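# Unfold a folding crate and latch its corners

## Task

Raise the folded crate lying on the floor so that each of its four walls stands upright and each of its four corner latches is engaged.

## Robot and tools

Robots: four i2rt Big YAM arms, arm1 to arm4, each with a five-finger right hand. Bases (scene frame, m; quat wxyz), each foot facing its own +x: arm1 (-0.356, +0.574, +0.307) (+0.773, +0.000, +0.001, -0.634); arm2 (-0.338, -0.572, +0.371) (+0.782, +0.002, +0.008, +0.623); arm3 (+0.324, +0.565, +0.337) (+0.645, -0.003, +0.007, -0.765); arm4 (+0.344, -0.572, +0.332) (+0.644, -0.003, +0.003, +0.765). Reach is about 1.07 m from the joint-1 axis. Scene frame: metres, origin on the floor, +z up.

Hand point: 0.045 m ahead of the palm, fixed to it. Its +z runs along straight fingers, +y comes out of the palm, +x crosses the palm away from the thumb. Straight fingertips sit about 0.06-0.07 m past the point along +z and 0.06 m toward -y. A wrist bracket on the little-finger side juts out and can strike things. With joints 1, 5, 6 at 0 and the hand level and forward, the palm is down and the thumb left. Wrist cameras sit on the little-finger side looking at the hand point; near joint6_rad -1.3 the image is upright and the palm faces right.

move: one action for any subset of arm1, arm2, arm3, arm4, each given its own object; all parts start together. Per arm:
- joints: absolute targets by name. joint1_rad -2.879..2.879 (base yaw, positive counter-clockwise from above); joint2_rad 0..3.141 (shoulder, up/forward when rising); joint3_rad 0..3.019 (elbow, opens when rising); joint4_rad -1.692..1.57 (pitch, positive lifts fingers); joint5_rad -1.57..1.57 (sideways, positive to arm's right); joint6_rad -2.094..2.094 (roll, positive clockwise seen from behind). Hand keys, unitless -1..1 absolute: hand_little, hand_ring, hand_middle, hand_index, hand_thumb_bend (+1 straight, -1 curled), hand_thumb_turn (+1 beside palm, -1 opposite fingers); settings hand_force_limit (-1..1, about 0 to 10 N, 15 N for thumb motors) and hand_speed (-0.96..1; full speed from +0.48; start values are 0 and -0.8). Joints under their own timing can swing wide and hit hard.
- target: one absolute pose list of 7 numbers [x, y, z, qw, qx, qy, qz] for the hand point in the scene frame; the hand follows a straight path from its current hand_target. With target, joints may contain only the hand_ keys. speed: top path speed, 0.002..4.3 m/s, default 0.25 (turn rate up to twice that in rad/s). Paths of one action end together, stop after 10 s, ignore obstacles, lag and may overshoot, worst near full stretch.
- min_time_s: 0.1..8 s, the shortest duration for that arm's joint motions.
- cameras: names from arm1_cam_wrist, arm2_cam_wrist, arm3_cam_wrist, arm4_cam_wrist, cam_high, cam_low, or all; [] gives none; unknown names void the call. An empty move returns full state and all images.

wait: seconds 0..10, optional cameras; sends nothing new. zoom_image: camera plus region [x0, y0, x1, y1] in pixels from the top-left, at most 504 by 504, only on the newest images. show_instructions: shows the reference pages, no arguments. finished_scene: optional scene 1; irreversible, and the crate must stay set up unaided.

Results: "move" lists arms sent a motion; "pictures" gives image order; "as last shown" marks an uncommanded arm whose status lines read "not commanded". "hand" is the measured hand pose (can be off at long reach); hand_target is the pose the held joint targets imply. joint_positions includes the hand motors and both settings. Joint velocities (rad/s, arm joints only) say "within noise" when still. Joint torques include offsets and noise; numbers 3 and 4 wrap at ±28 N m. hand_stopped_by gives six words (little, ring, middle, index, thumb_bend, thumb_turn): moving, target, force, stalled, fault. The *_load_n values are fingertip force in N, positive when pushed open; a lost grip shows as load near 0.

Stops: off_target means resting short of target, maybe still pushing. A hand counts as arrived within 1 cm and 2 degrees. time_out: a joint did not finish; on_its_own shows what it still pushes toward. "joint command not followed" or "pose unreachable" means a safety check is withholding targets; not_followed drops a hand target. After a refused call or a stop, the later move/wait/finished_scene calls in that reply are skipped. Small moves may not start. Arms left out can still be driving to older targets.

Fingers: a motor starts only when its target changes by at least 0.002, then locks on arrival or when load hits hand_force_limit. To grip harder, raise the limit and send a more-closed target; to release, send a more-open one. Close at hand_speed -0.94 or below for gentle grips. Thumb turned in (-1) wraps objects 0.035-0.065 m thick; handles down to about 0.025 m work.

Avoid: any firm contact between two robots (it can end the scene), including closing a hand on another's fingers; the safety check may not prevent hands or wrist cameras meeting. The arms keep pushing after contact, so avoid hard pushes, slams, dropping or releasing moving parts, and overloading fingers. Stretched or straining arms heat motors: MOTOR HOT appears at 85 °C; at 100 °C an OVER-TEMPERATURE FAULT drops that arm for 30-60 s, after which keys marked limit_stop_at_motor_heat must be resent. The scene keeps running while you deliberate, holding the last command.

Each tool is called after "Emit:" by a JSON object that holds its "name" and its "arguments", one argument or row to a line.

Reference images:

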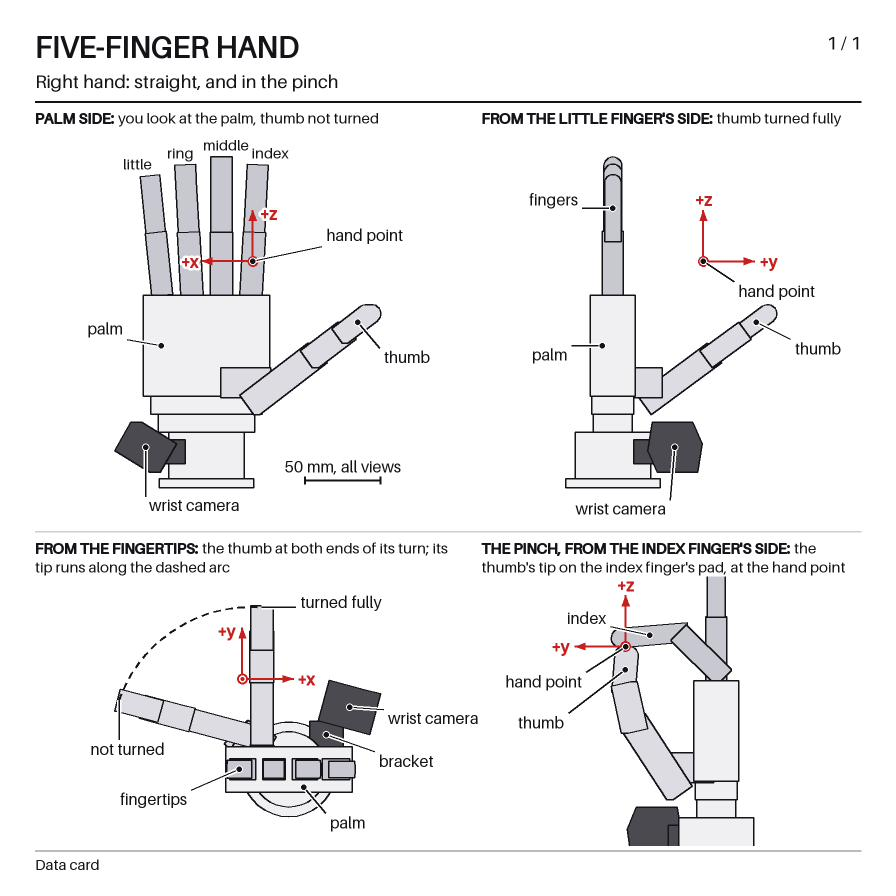

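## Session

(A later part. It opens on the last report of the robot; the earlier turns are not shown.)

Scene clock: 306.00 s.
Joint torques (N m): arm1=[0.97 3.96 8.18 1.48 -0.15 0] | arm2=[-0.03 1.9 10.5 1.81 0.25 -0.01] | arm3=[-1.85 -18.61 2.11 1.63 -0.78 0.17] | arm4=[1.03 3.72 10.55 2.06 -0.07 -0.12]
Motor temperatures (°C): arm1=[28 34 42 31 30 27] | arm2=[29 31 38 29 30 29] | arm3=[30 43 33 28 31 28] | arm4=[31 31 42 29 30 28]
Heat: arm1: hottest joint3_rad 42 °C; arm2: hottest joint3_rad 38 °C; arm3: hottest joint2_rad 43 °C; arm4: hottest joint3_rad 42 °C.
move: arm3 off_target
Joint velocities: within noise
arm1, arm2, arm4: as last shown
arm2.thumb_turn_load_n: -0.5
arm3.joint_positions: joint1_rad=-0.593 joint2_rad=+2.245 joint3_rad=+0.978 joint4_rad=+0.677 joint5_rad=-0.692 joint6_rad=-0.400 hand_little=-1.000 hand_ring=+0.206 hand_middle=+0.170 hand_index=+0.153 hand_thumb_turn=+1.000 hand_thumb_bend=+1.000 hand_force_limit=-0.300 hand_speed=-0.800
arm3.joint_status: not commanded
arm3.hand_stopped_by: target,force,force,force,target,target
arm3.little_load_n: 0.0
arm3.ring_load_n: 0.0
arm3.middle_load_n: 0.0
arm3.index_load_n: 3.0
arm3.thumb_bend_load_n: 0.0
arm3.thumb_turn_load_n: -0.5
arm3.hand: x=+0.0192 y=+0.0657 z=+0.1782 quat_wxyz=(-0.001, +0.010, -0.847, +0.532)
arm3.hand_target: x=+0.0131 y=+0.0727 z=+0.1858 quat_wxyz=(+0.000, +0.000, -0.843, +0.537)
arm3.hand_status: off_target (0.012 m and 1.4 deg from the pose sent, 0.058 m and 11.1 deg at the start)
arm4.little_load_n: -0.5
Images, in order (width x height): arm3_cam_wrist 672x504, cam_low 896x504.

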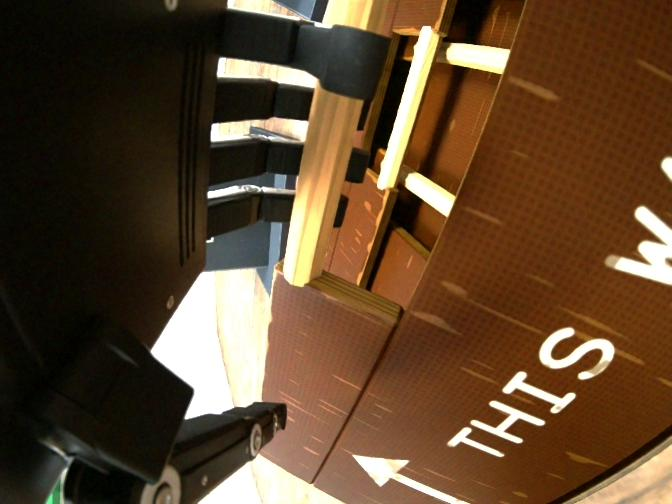

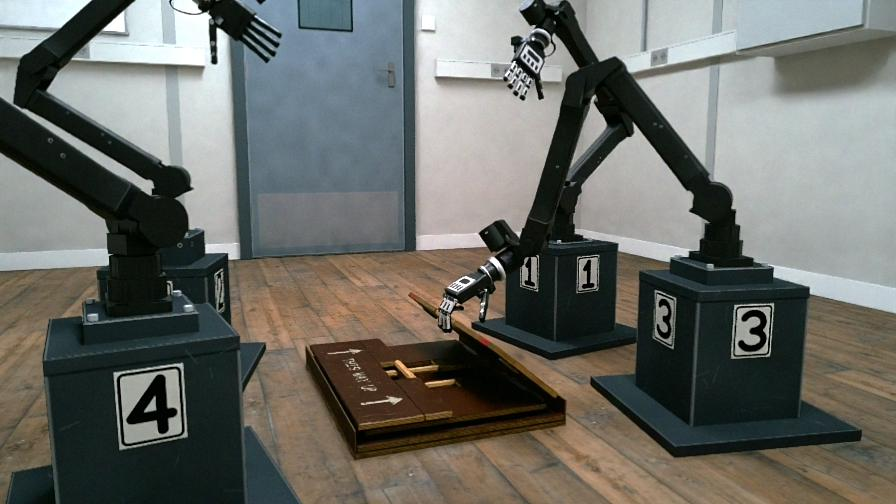

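Emit:
{"name": "move", "arguments": {
  "arm3": {"target": [0.013, 0.108, 0.212, 0, 0, 0.7934, -0.6088], "speed": 0.1},
  "cameras": ["arm3_cam_wrist", "cam_low"]
}}

Emit:
{"name": "zoom_image", "arguments": {
  "camera": "cam_low",
  "region": [290, 210, 590, 480]
}}

Emit:
{"name": "move", "arguments": {
  "arm3": {"target": [0.013, 0.150, 0.228, 0, 0, 0.7660, -0.6428], "speed": 0.1},
  "cameras": ["arm3_cam_wrist", "cam_low", "cam_high"]
}}

Emit:
{"name": "zoom_image", "arguments": {
  "camera": "cam_low",
  "region": [290, 210, 590, 480]
}}

Scene clock: 312.27 s.
Joint torques (N m): arm1=[0.97 3.9 8.18 1.48 -0.16 -0.01] | arm2=[-0.03 2.08 10.51 1.78 0.22 0] | arm3=[-2.14 -16.26 1.62 1.83 -0.58 0.18] | arm4=[0.97 3.72 10.55 2.06 -0.06 -0.12]
Motor temperatures (°C): arm1=[28 34 42 31 30 27] | arm2=[29 31 38 29 30 29] | arm3=[30 42 33 28 31 28] | arm4=[31 31 42 29 30 28]
Heat: arm1: hottest joint3_rad 42 °C; arm2: hottest joint3_rad 38 °C; arm3: hottest joint2_rad 42 °C; arm4: hottest joint3_rad 42 °C.
move: arm3 off_target
Joint velocities: within noise
arm1, arm2, arm4: as last shown
arm2.thumb_turn_load_n: 0.0
arm3.joint_positions: joint1_rad=-0.681 joint2_rad=+2.241 joint3_rad=+0.855 joint4_rad=+0.988 joint5_rad=-0.833 joint6_rad=-0.294 hand_little=-1.000 hand_ring=+0.206 hand_middle=+0.170 hand_index=+0.153 hand_thumb_turn=+1.000 hand_thumb_bend=+1.000 hand_force_limit=-0.300 hand_speed=-0.800
arm3.joint_status: not commanded
arm3.hand_stopped_by: target,force,force,force,target,target
arm3.little_load_n: 0.0
arm3.ring_load_n: 0.0
arm3.middle_load_n: 0.0
arm3.index_load_n: 1.5
arm3.thumb_bend_load_n: 0.0
arm3.thumb_turn_load_n: -0.5
arm3.hand: x=+0.0196 y=+0.0997 z=+0.2099 quat_wxyz=(-0.004, +0.010, -0.796, +0.605)
arm3.hand_target: x=+0.0133 y=+0.1079 z=+0.2118 quat_wxyz=(+0.000, +0.000, -0.794, +0.609)
arm3.hand_status: off_target (0.011 m and 1.3 deg from the pose sent, 0.054 m and 10.8 deg at the start)
arm4.little_load_n: 0.0
Images, in order (width x height): arm3_cam_wrist 672x504, cam_low 896x504.

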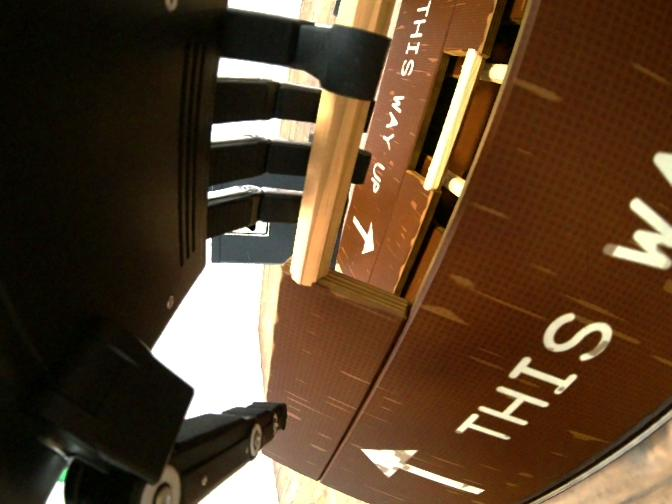

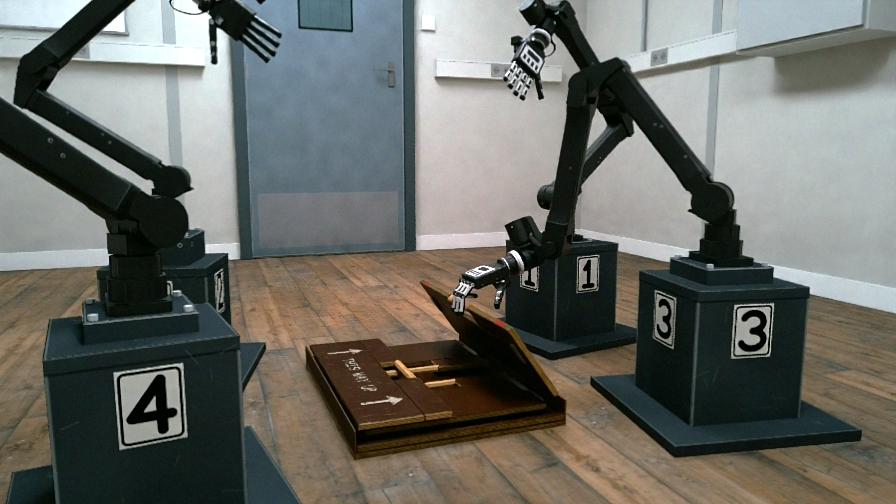

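Scaled by 1.680 from the camera's image (finer frame: 1280x720).

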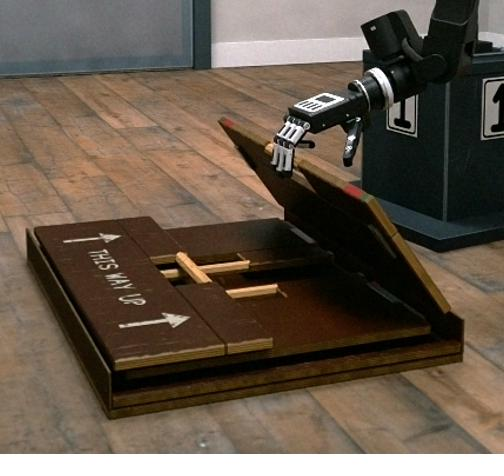

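Scene clock: 313.40 s.
Joint torques (N m): arm1=[1.08 3.96 8.18 1.48 -0.16 0] | arm2=[0.38 1.96 10.48 1.77 0.22 0] | arm3=[-2.49 -14.51 0.66 1.66 -0.32 0.03] | arm4=[0.91 3.78 10.55 2.04 -0.06 -0.12]
Motor temperatures (°C): arm1=[28 34 42 31 30 27] | arm2=[29 31 38 29 30 29] | arm3=[30 42 33 28 31 28] | arm4=[31 31 42 29 30 28]
Heat: arm1: hottest joint3_rad 42 °C; arm2: hottest joint3_rad 38 °C; arm3: hottest joint2_rad 42 °C; arm4: hottest joint3_rad 42 °C.
move: arm3 off_target
Joint velocities: within noise
arm1, arm2, arm4: as last shown
arm1.ring_load_n: -0.5
arm3.joint_positions: joint1_rad=-0.769 joint2_rad=+2.241 joint3_rad=+0.772 joint4_rad=+1.184 joint5_rad=-0.947 joint6_rad=-0.229 hand_little=-1.000 hand_ring=+0.206 hand_middle=+0.170 hand_index=+0.153 hand_thumb_turn=+1.000 hand_thumb_bend=+1.000 hand_force_limit=-0.300 hand_speed=-0.800
arm3.joint_status: not commanded
arm3.hand_stopped_by: target,force,force,force,target,target
arm3.little_load_n: 0.0
arm3.ring_load_n: 0.0
arm3.middle_load_n: 0.0
arm3.index_load_n: 3.0
arm3.thumb_bend_load_n: 0.0
arm3.thumb_turn_load_n: 0.0
arm3.hand: x=+0.0197 y=+0.1377 z=+0.2308 quat_wxyz=(-0.006, +0.013, -0.765, +0.644)
arm3.hand_target: x=+0.0134 y=+0.1498 z=+0.2279 quat_wxyz=(+0.000, +0.000, -0.766, +0.643)
arm3.hand_status: off_target (0.014 m and 1.6 deg from the pose sent, 0.054 m and 5.6 deg at the start)
pictures: arm3_cam_wrist, cam_high, cam_low
Images, in order (width x height): arm3_cam_wrist 672x504, cam_high 896x504, cam_low 896x504.

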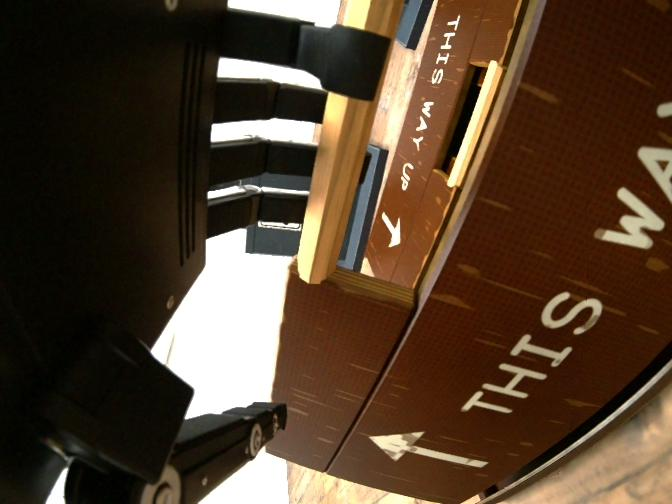

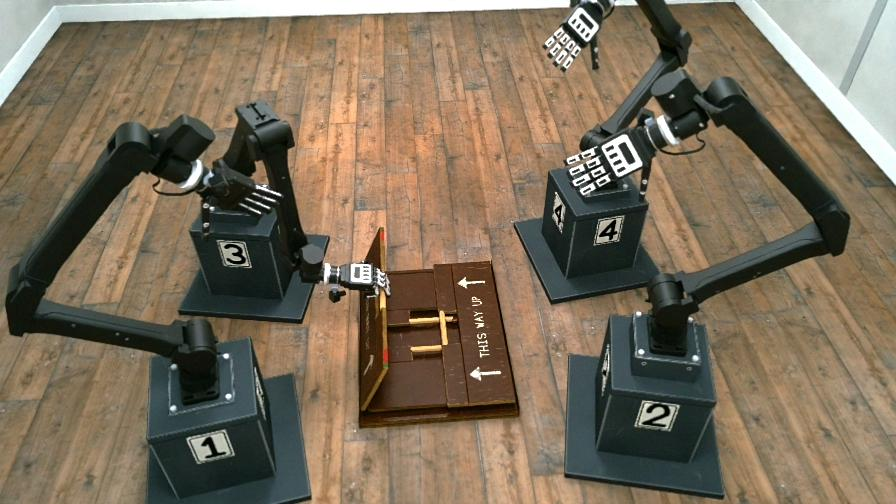

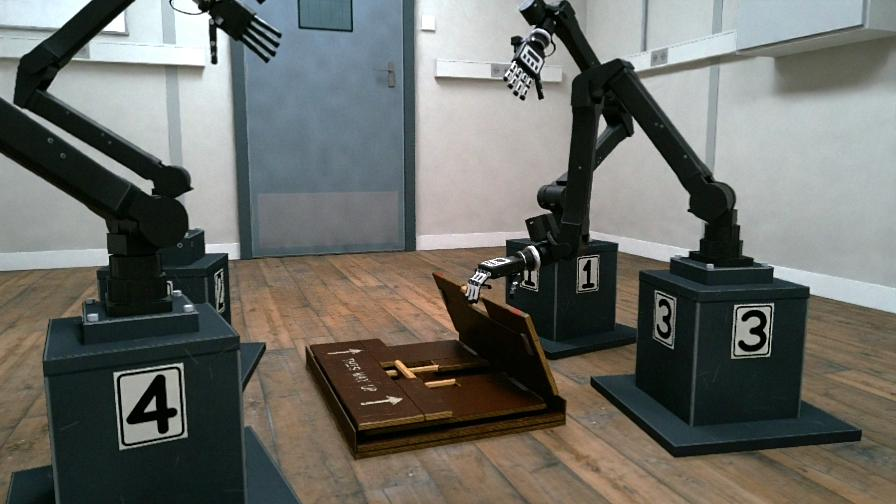

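Scaled by 1.680 from the camera's image (finer frame: 1280x720).

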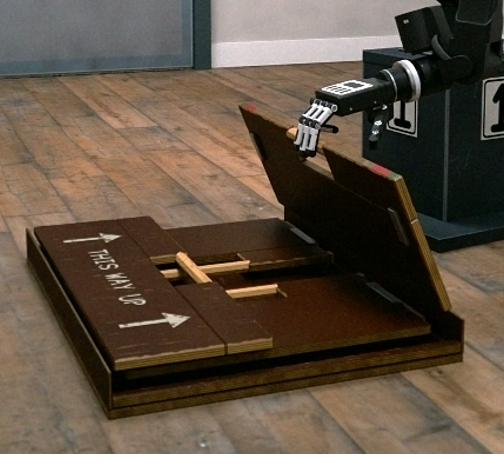

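Emit:
{"name": "move", "arguments": {
  "arm3": {"target": [0.013, 0.180, 0.236, 0, 0, 0.7501, -0.6613], "speed": 0.1},
  "cameras": ["arm3_cam_wrist", "cam_low", "cam_high"]
}}

Emit:
{"name": "zoom_image", "arguments": {
  "camera": "cam_low",
  "region": [390, 250, 590, 450]
}}

Emit:
{"name": "zoom_image", "arguments": {
  "camera": "cam_high",
  "region": [340, 210, 540, 440]
}}

Scene clock: 318.67 s.
Joint torques (N m): arm1=[1.03 4.07 8.23 1.51 -0.16 0] | arm2=[0.15 2.08 10.52 1.87 0.2 0] | arm3=[-1.79 -12.57 1.06 1.81 -0.17 0.04] | arm4=[0.97 3.72 10.54 2.07 -0.06 -0.12]
Motor temperatures (°C): arm1=[28 34 42 31 30 27] | arm2=[29 31 38 29 30 29] | arm3=[30 42 33 28 31 28] | arm4=[31 31 42 29 30 28]
Heat: arm1: hottest joint3_rad 42 °C; arm2: hottest joint3_rad 38 °C; arm3: hottest joint2_rad 42 °C; arm4: hottest joint3_rad 42 °C.
move: arm3 off_target
Joint velocities: within noise
arm1, arm2, arm4: as last shown
arm1.ring_load_n: 0.0
arm1.index_load_n: 0.5
arm3.joint_positions: joint1_rad=-0.845 joint2_rad=+2.241 joint3_rad=+0.717 joint4_rad=+1.294 joint5_rad=-1.029 joint6_rad=-0.192 hand_little=-1.000 hand_ring=+0.206 hand_middle=+0.170 hand_index=+0.153 hand_thumb_turn=+1.000 hand_thumb_bend=+1.000 hand_force_limit=-0.300 hand_speed=-0.800
arm3.joint_status: not commanded
arm3.hand_stopped_by: target,force,force,force,target,target
arm3.little_load_n: 0.0
arm3.ring_load_n: 0.0
arm3.middle_load_n: 0.0
arm3.index_load_n: 1.0
arm3.thumb_bend_load_n: 0.0
arm3.thumb_turn_load_n: 0.0
arm3.hand: x=+0.0187 y=+0.1702 z=+0.2422 quat_wxyz=(-0.006, +0.012, -0.750, +0.662)
arm3.hand_target: x=+0.0132 y=+0.1799 z=+0.2362 quat_wxyz=(+0.000, +0.000, -0.750, +0.661)
arm3.hand_status: off_target (0.013 m and 1.5 deg from the pose sent, 0.043 m and 3.1 deg at the start)
pictures: arm3_cam_wrist, cam_high, cam_low
Images, in order (width x height): arm3_cam_wrist 672x504, cam_high 896x504, cam_low 896x504.

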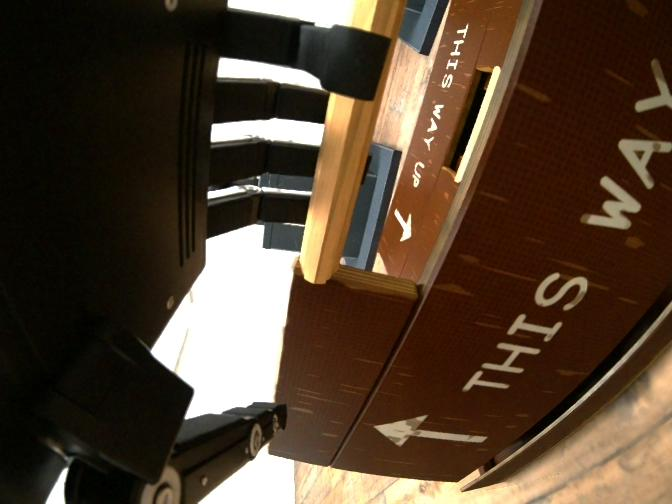

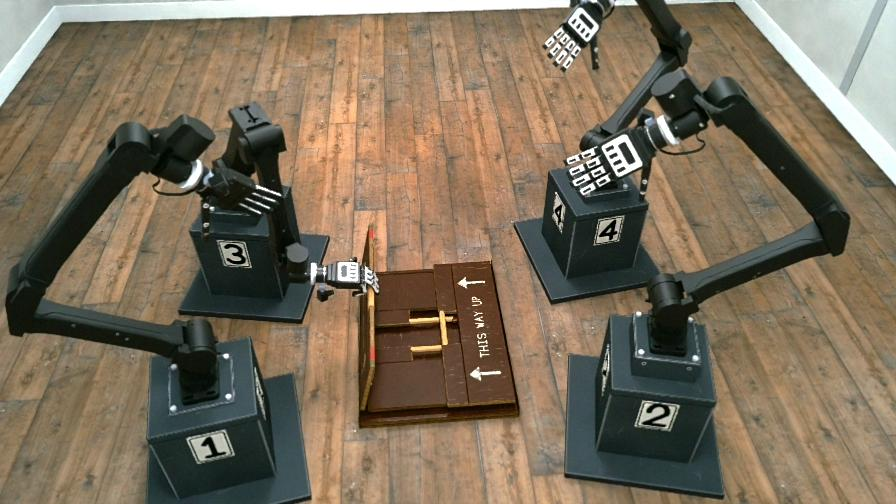

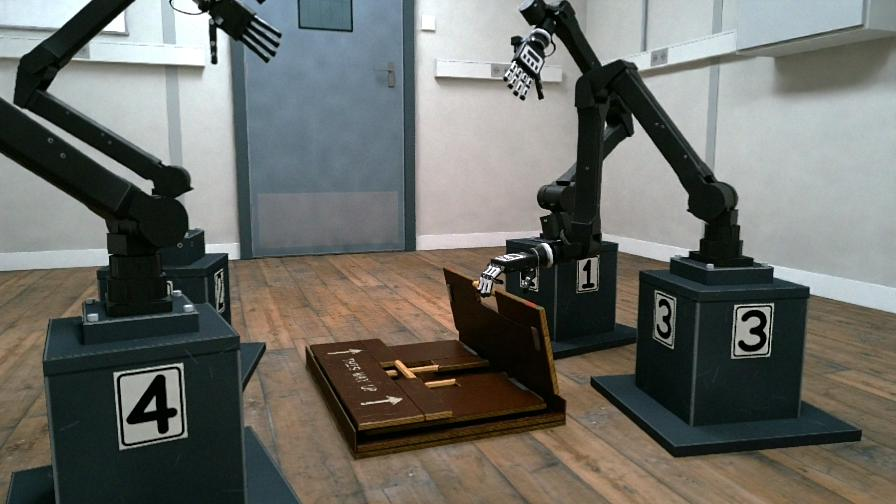

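Scaled by 2.520 from the camera's image (finer frame: 1280x720).

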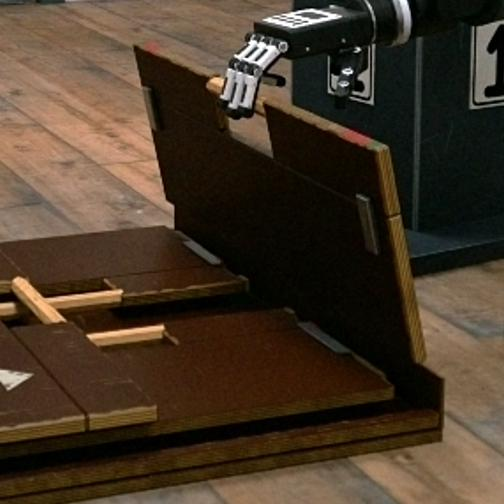

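Scaled by 2.191 from the camera's image (finer frame: 1280x720).

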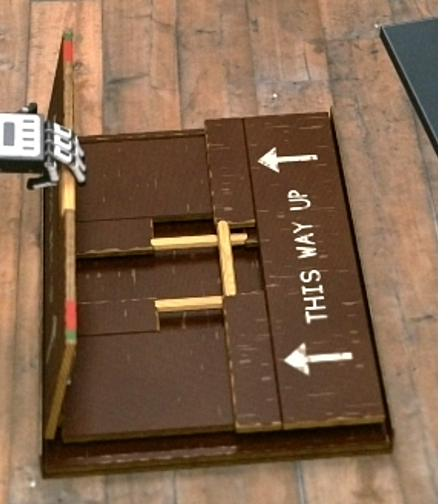

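Emit:
{"name": "move", "arguments": {
  "arm3": {"target": [0.013, 0.203, 0.238, 0, 0, 0.7373, -0.6756], "speed": 0.1},
  "cameras": ["arm3_cam_wrist", "cam_low", "cam_high"]
}}

Emit:
{"name": "zoom_image", "arguments": {
  "camera": "cam_low",
  "region": [390, 250, 590, 450]
}}

Emit:
{"name": "zoom_image", "arguments": {
  "camera": "cam_high",
  "region": [340, 210, 540, 440]
}}

Scene clock: 324.23 s.
Joint torques (N m): arm1=[1.03 3.96 8.2 1.48 -0.15 0] | arm2=[0.09 2.32 10.32 1.7 0.19 -0.03] | arm3=[-1.79 -12.16 0.61 1.78 -0.1 0.08] | arm4=[0.85 3.78 10.56 2.06 -0.06 -0.12]
Motor temperatures (°C): arm1=[28 34 42 31 30 27] | arm2=[29 31 38 29 30 29] | arm3=[30 42 32 28 31 28] | arm4=[31 31 42 29 30 28]
Heat: arm1: hottest joint3_rad 42 °C; arm2: hottest joint3_rad 38 °C; arm3: hottest joint2_rad 42 °C; arm4: hottest joint3_rad 42 °C.
move: arm3 off_target
Joint velocities: within noise
arm1, arm2, arm4: as last shown
arm1.index_load_n: 0.0
arm3.joint_positions: joint1_rad=-0.905 joint2_rad=+2.270 joint3_rad=+0.691 joint4_rad=+1.408 joint5_rad=-1.093 joint6_rad=-0.148 hand_little=-1.000 hand_ring=+0.206 hand_middle=+0.170 hand_index=+0.153 hand_thumb_turn=+1.000 hand_thumb_bend=+1.000 hand_force_limit=-0.300 hand_speed=-0.800
arm3.joint_status: not commanded
arm3.hand_stopped_by: target,force,force,force,target,target
arm3.little_load_n: 0.0
arm3.ring_load_n: 0.0
arm3.middle_load_n: 0.0
arm3.index_load_n: 1.0
arm3.thumb_bend_load_n: 0.0
arm3.thumb_turn_load_n: 0.0
arm3.hand: x=+0.0176 y=+0.1938 z=+0.2450 quat_wxyz=(-0.005, +0.012, -0.736, +0.677)
arm3.hand_target: x=+0.0133 y=+0.2028 z=+0.2381 quat_wxyz=(+0.000, +0.000, -0.737, +0.675)
arm3.hand_status: off_target (0.012 m and 1.5 deg from the pose sent, 0.034 m and 2.6 deg at the start)
arm4.ring_load_n: -0.5
pictures: arm3_cam_wrist, cam_high, cam_low
Images, in order (width x height): arm3_cam_wrist 672x504, cam_high 896x504, cam_low 896x504.

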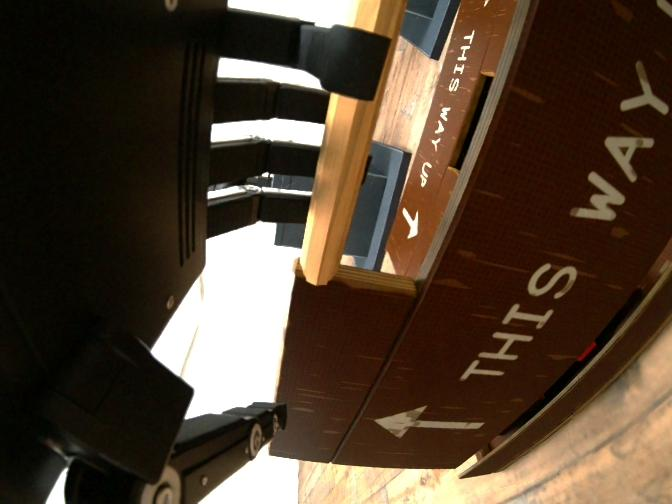

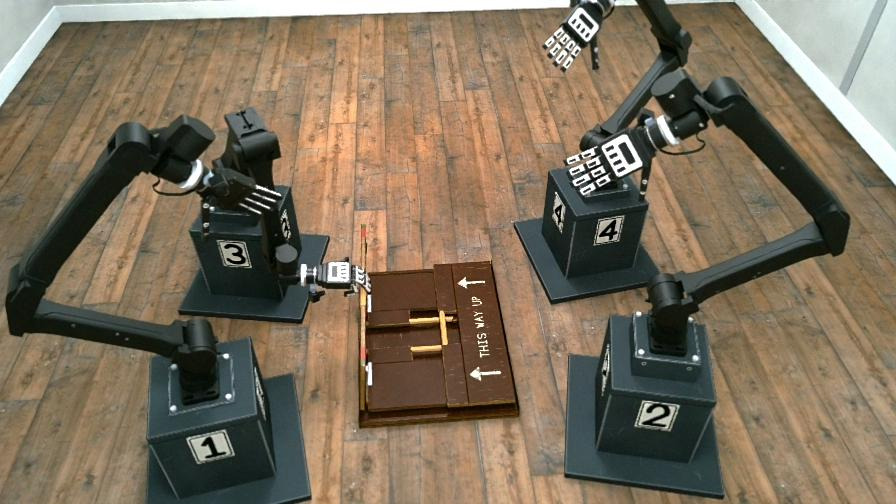

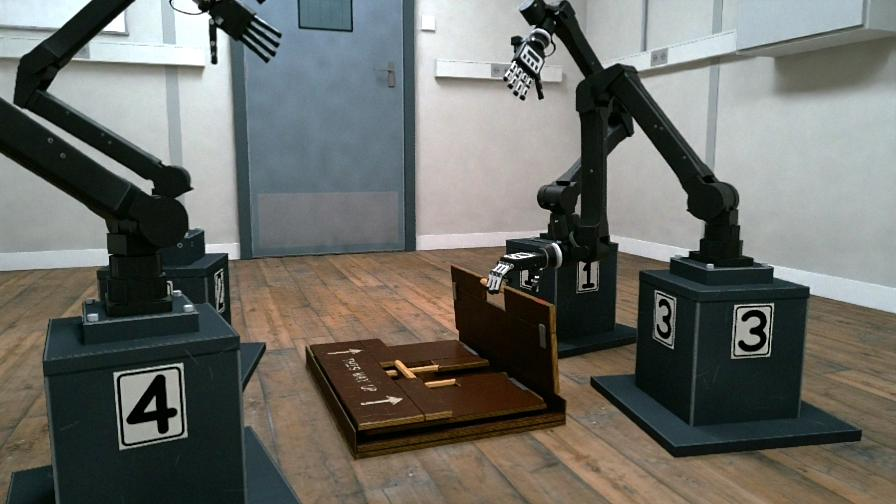

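Scaled by 2.520 from the camera's image (finer frame: 1280x720).

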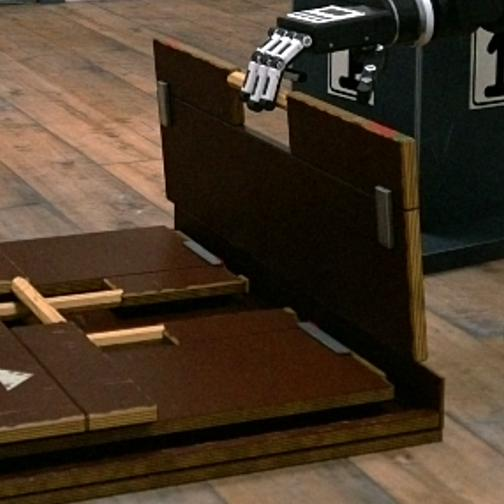

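Scaled by 2.191 from the camera's image (finer frame: 1280x720).

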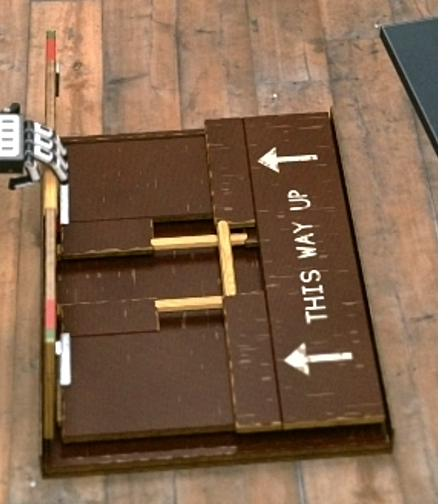

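Emit:
{"name": "move", "arguments": {
  "arm3": {"target": [0.013, 0.215, 0.236, 0, 0, 0.7373, -0.6756], "speed": 0.06},
  "cameras": ["arm3_cam_wrist", "cam_low", "cam_high"]
}}

Emit:
{"name": "zoom_image", "arguments": {
  "camera": "cam_low",
  "region": [390, 250, 590, 450]
}}

Emit:
{"name": "zoom_image", "arguments": {
  "camera": "arm3_cam_wrist",
  "region": [272, 204, 672, 504]
}}

Scene clock: 329.10 s.
Joint torques (N m): arm1=[0.97 4.01 8.2 1.47 -0.15 0] | arm2=[0.03 2.14 10.4 1.69 0.23 0.03] | arm3=[-1.61 -12.16 0.25 1.78 -0.17 -0.07] | arm4=[0.97 3.66 10.52 2.07 -0.06 -0.12]
Motor temperatures (°C): arm1=[28 34 42 31 30 27] | arm2=[29 31 38 29 30 29] | arm3=[30 42 32 28 30 28] | arm4=[31 31 42 29 30 28]
Heat: arm1: hottest joint3_rad 42 °C; arm2: hottest joint3_rad 38 °C; arm3: hottest joint2_rad 42 °C; arm4: hottest joint3_rad 42 °C.
move: arm3 off_target
Joint velocities: within noise
arm1, arm2, arm4: as last shown
arm2.thumb_turn_load_n: -0.5
arm3.joint_positions: joint1_rad=-0.937 joint2_rad=+2.274 joint3_rad=+0.682 joint4_rad=+1.415 joint5_rad=-1.120 joint6_rad=-0.147 hand_little=-1.000 hand_ring=+0.206 hand_middle=+0.170 hand_index=+0.153 hand_thumb_turn=+1.000 hand_thumb_bend=+1.000 hand_force_limit=-0.300 hand_speed=-0.800
arm3.joint_status: not commanded
arm3.hand_stopped_by: target,force,force,force,target,target
arm3.little_load_n: 0.5
arm3.ring_load_n: 0.0
arm3.middle_load_n: 0.0
arm3.index_load_n: 1.0
arm3.thumb_bend_load_n: 0.0
arm3.thumb_turn_load_n: -0.5
arm3.hand: x=+0.0153 y=+0.2067 z=+0.2440 quat_wxyz=(-0.006, +0.007, -0.736, +0.677)
arm3.hand_target: x=+0.0132 y=+0.2149 z=+0.2362 quat_wxyz=(+0.000, +0.000, -0.737, +0.675)
arm3.hand_status: off_target (0.012 m and 1.1 deg from the pose sent, 0.023 m and 1.5 deg at the start)
arm4.ring_load_n: 0.0
arm4.middle_load_n: -0.5
arm4.index_load_n: -0.5
pictures: arm3_cam_wrist, cam_high, cam_low
Images, in order (width x height): arm3_cam_wrist 672x504, cam_high 896x504, cam_low 896x504.

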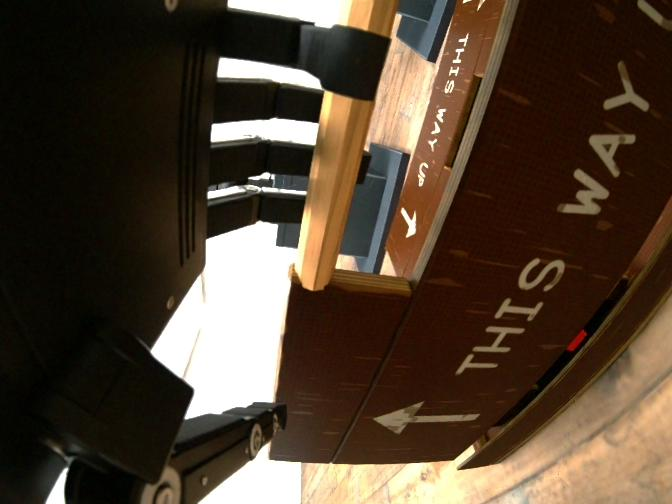

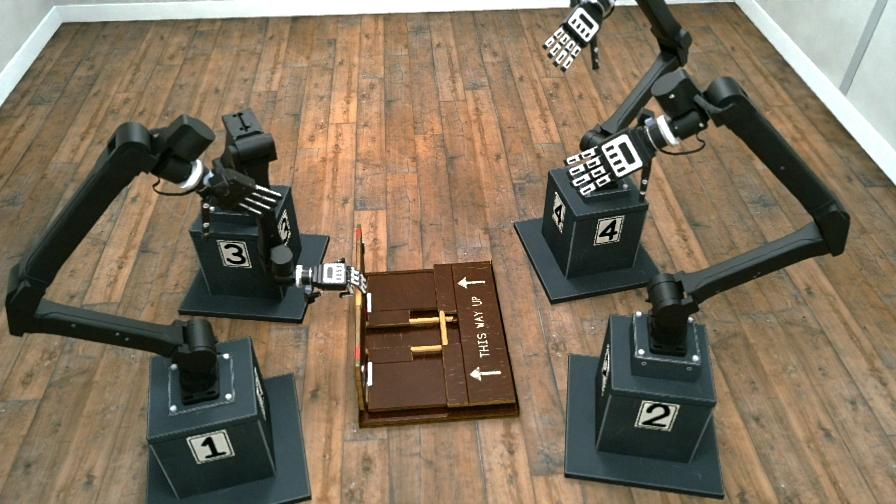

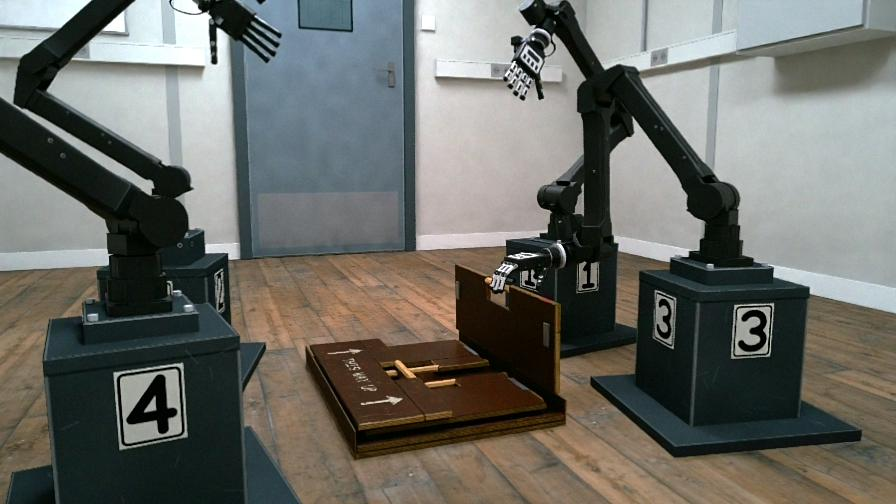

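Scaled by 2.520 from the camera's image (finer frame: 1280x720).

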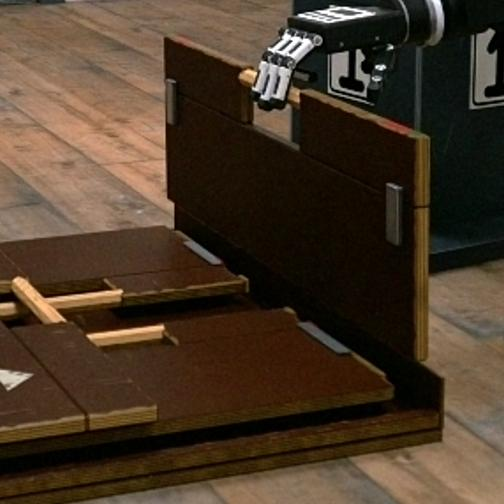

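Scaled by 1.260 from the camera's image (finer frame: 960x720).

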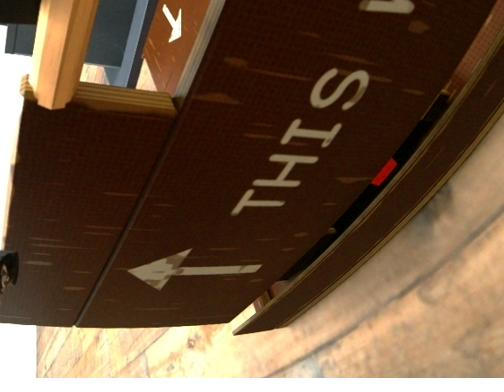

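Emit:
{"name": "move", "arguments": {
  "arm3": {"target": [0.013, 0.227, 0.233, 0, 0, 0.7373, -0.6756], "speed": 0.06},
  "cameras": ["arm3_cam_wrist", "cam_low", "cam_high"]
}}

Emit:
{"name": "zoom_image", "arguments": {
  "camera": "cam_low",
  "region": [390, 250, 590, 450]
}}

Emit:
{"name": "zoom_image", "arguments": {
  "camera": "cam_high",
  "region": [340, 220, 400, 280]
}}

Emit:
{"name": "zoom_image", "arguments": {
  "camera": "cam_high",
  "region": [340, 340, 420, 430]
}}

Scene clock: 348.83 s.
Joint torques (N m): arm1=[0.97 3.96 8.21 1.48 -0.15 0] | arm2=[-0.21 1.96 10.39 1.7 0.2 -0.02] | arm3=[-2.32 -11.93 -0.21 1.62 -0.44 -0.11] | arm4=[0.97 3.66 10.51 2.04 -0.07 -0.12]
Motor temperatures (°C): arm1=[28 34 42 31 30 27] | arm2=[29 31 38 29 30 29] | arm3=[30 41 32 28 30 28] | arm4=[31 31 42 29 30 28]
Heat: arm1: hottest joint3_rad 42 °C; arm2: hottest joint3_rad 38 °C; arm3: hottest joint2_rad 41 °C; arm4: hottest joint3_rad 42 °C.
move: arm3 off_target
Joint velocities: within noise
arm1.joint_positions: joint1_rad=+0.086 joint2_rad=+0.649 joint3_rad=+1.430 joint4_rad=-1.633 joint5_rad=-0.218 joint6_rad=-1.318 hand_little=+1.000 hand_ring=+1.000 hand_middle=+1.000 hand_index=+1.000 hand_thumb_turn=+1.000 hand_thumb_bend=+1.000 hand_force_limit=+0.000 hand_speed=-0.800
arm1.joint_status: not commanded
arm1.hand_stopped_by: target,target,target,target,target,target
arm1.little_load_n: 0.0
arm1.ring_load_n: 0.0
arm1.middle_load_n: 0.0
arm1.index_load_n: 0.0
arm1.thumb_bend_load_n: 0.0
arm1.thumb_turn_load_n: -0.5
arm1.hand: x=-0.3134 y=+0.3994 z=+0.7535 quat_wxyz=(+0.085, +0.694, -0.621, +0.354)
arm1.hand_target: x=-0.3133 y=+0.3990 z=+0.7616 quat_wxyz=(+0.090, +0.692, -0.617, +0.362)
arm1.hand_status: not commanded
arm2.joint_positions: joint1_rad=+0.133 joint2_rad=+0.587 joint3_rad=+1.353 joint4_rad=-1.409 joint5_rad=+0.095 joint6_rad=-1.025 hand_little=+1.000 hand_ring=+1.000 hand_middle=+1.000 hand_index=+1.000 hand_thumb_turn=+1.000 hand_thumb_bend=+1.000 hand_force_limit=+0.000 hand_speed=-0.800
arm2.joint_status: not commanded
arm2.hand_stopped_by: target,target,target,target,target,target
arm2.little_load_n: 0.0
arm2.ring_load_n: 0.0
arm2.middle_load_n: -0.5
arm2.index_load_n: 0.0
arm2.thumb_bend_load_n: 0.0
arm2.thumb_turn_load_n: 0.0
arm2.hand: x=-0.2592 y=-0.3782 z=+0.8263 quat_wxyz=(-0.357, +0.811, +0.381, +0.265)
arm2.hand_target: x=-0.2591 y=-0.3783 z=+0.8365 quat_wxyz=(-0.367, +0.806, +0.378, +0.271)
arm2.hand_status: not commanded
arm3.joint_positions: joint1_rad=-0.952 joint2_rad=+2.278 joint3_rad=+0.677 joint4_rad=+1.426 joint5_rad=-1.141 joint6_rad=-0.157 hand_little=-1.000 hand_ring=+0.206 hand_middle=+0.170 hand_index=+0.153 hand_thumb_turn=+1.000 hand_thumb_bend=+1.000 hand_force_limit=-0.300 hand_speed=-0.800
arm3.joint_status: not commanded
arm3.hand_stopped_by: target,force,force,force,target,target
arm3.little_load_n: 0.0
arm3.ring_load_n: 0.0
arm3.middle_load_n: 0.0
arm3.index_load_n: 4.5
arm3.thumb_bend_load_n: 0.0
arm3.thumb_turn_load_n: 0.0
arm3.hand: x=+0.0156 y=+0.2126 z=+0.2436 quat_wxyz=(-0.005, +0.013, -0.734, +0.678)
arm3.hand_target: x=+0.0135 y=+0.2266 z=+0.2334 quat_wxyz=(+0.000, +0.000, -0.737, +0.675)
arm3.hand_status: off_target (0.018 m and 1.6 deg from the pose sent, 0.023 m and 1.1 deg at the start)
arm4.joint_positions: joint1_rad=+0.459 joint2_rad=+0.625 joint3_rad=+1.415 joint4_rad=-1.201 joint5_rad=-0.136 joint6_rad=-0.860 hand_little=+1.000 hand_ring=+1.000 hand_middle=+1.000 hand_index=+1.000 hand_thumb_turn=+1.000 hand_thumb_bend=+1.000 hand_force_limit=+0.000 hand_speed=-0.800
arm4.joint_status: not commanded
arm4.hand_stopped_by: target,target,target,target,target,target
arm4.little_load_n: 0.0
arm4.ring_load_n: 0.0
arm4.middle_load_n: 0.0
arm4.index_load_n: 0.0
arm4.thumb_bend_load_n: 0.0
arm4.thumb_turn_load_n: 0.0
arm4.hand: x=+0.1980 y=-0.3696 z=+0.8436 quat_wxyz=(-0.547, +0.590, +0.593, +0.005)
arm4.hand_target: x=+0.1989 y=-0.3708 z=+0.8539 quat_wxyz=(-0.557, +0.585, +0.590, +0.006)
arm4.hand_status: not commanded
pictures: arm3_cam_wrist, cam_high, cam_low
Images, in order (width x height): arm3_cam_wrist 672x504, cam_high 896x504, cam_low 896x504.

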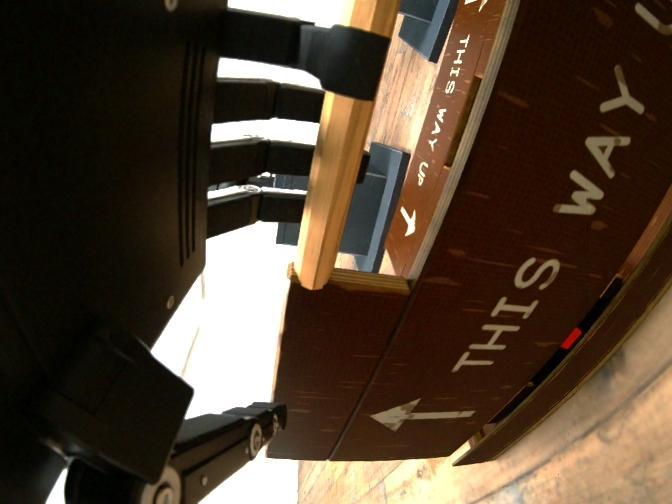

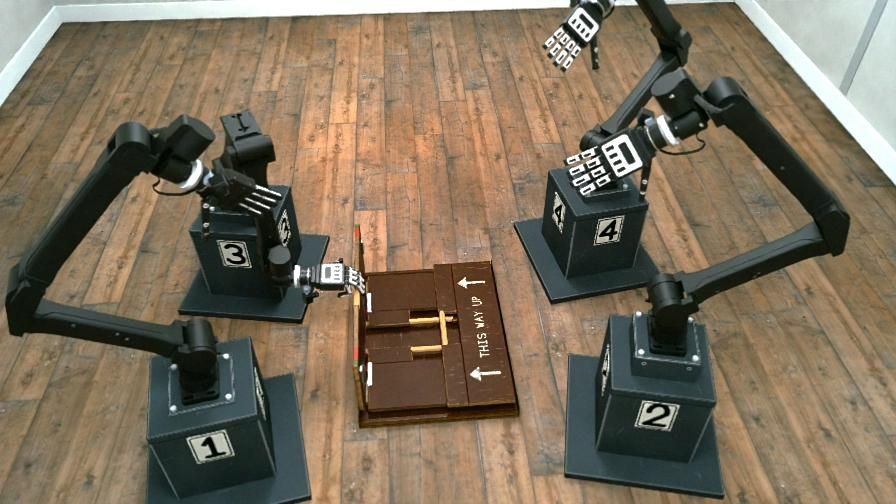

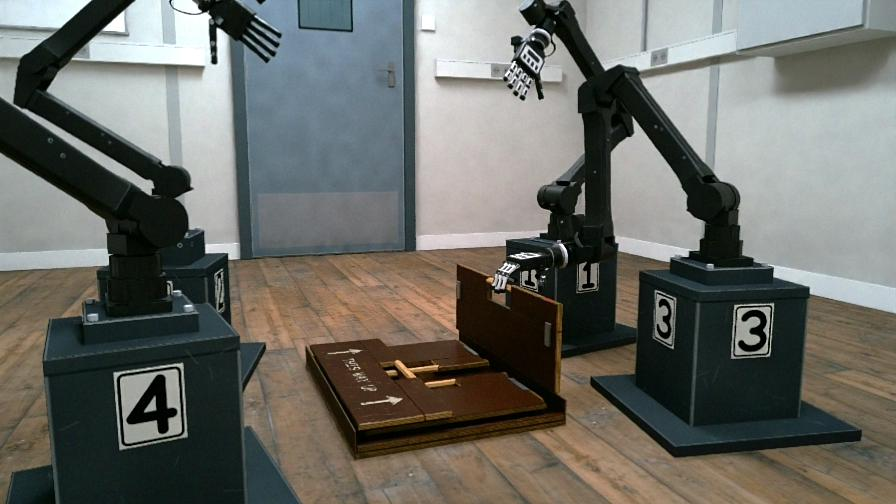

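Scaled by 2.520 from the camera's image (finer frame: 1280x720).

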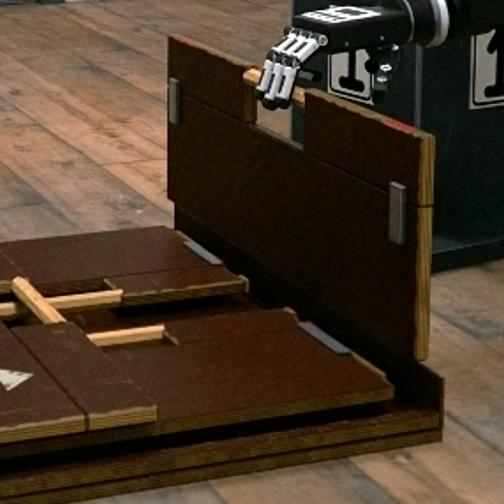

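Scaled by 8.400 from the camera's image (finer frame: 1280x720).

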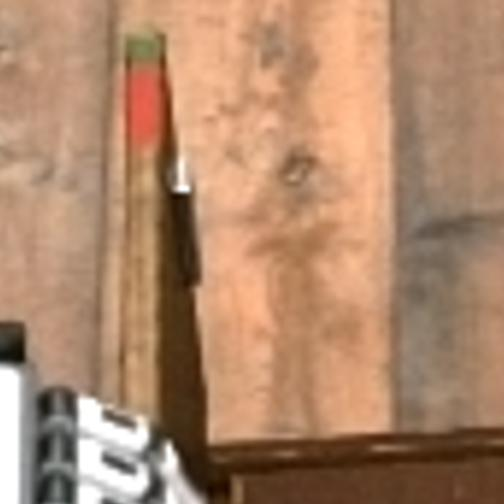

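Scaled by 5.600 from the camera's image (finer frame: 1280x720).

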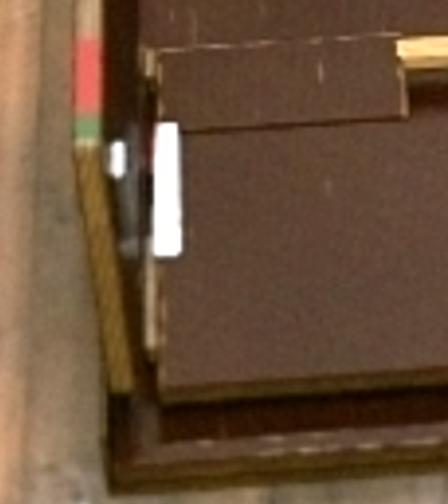

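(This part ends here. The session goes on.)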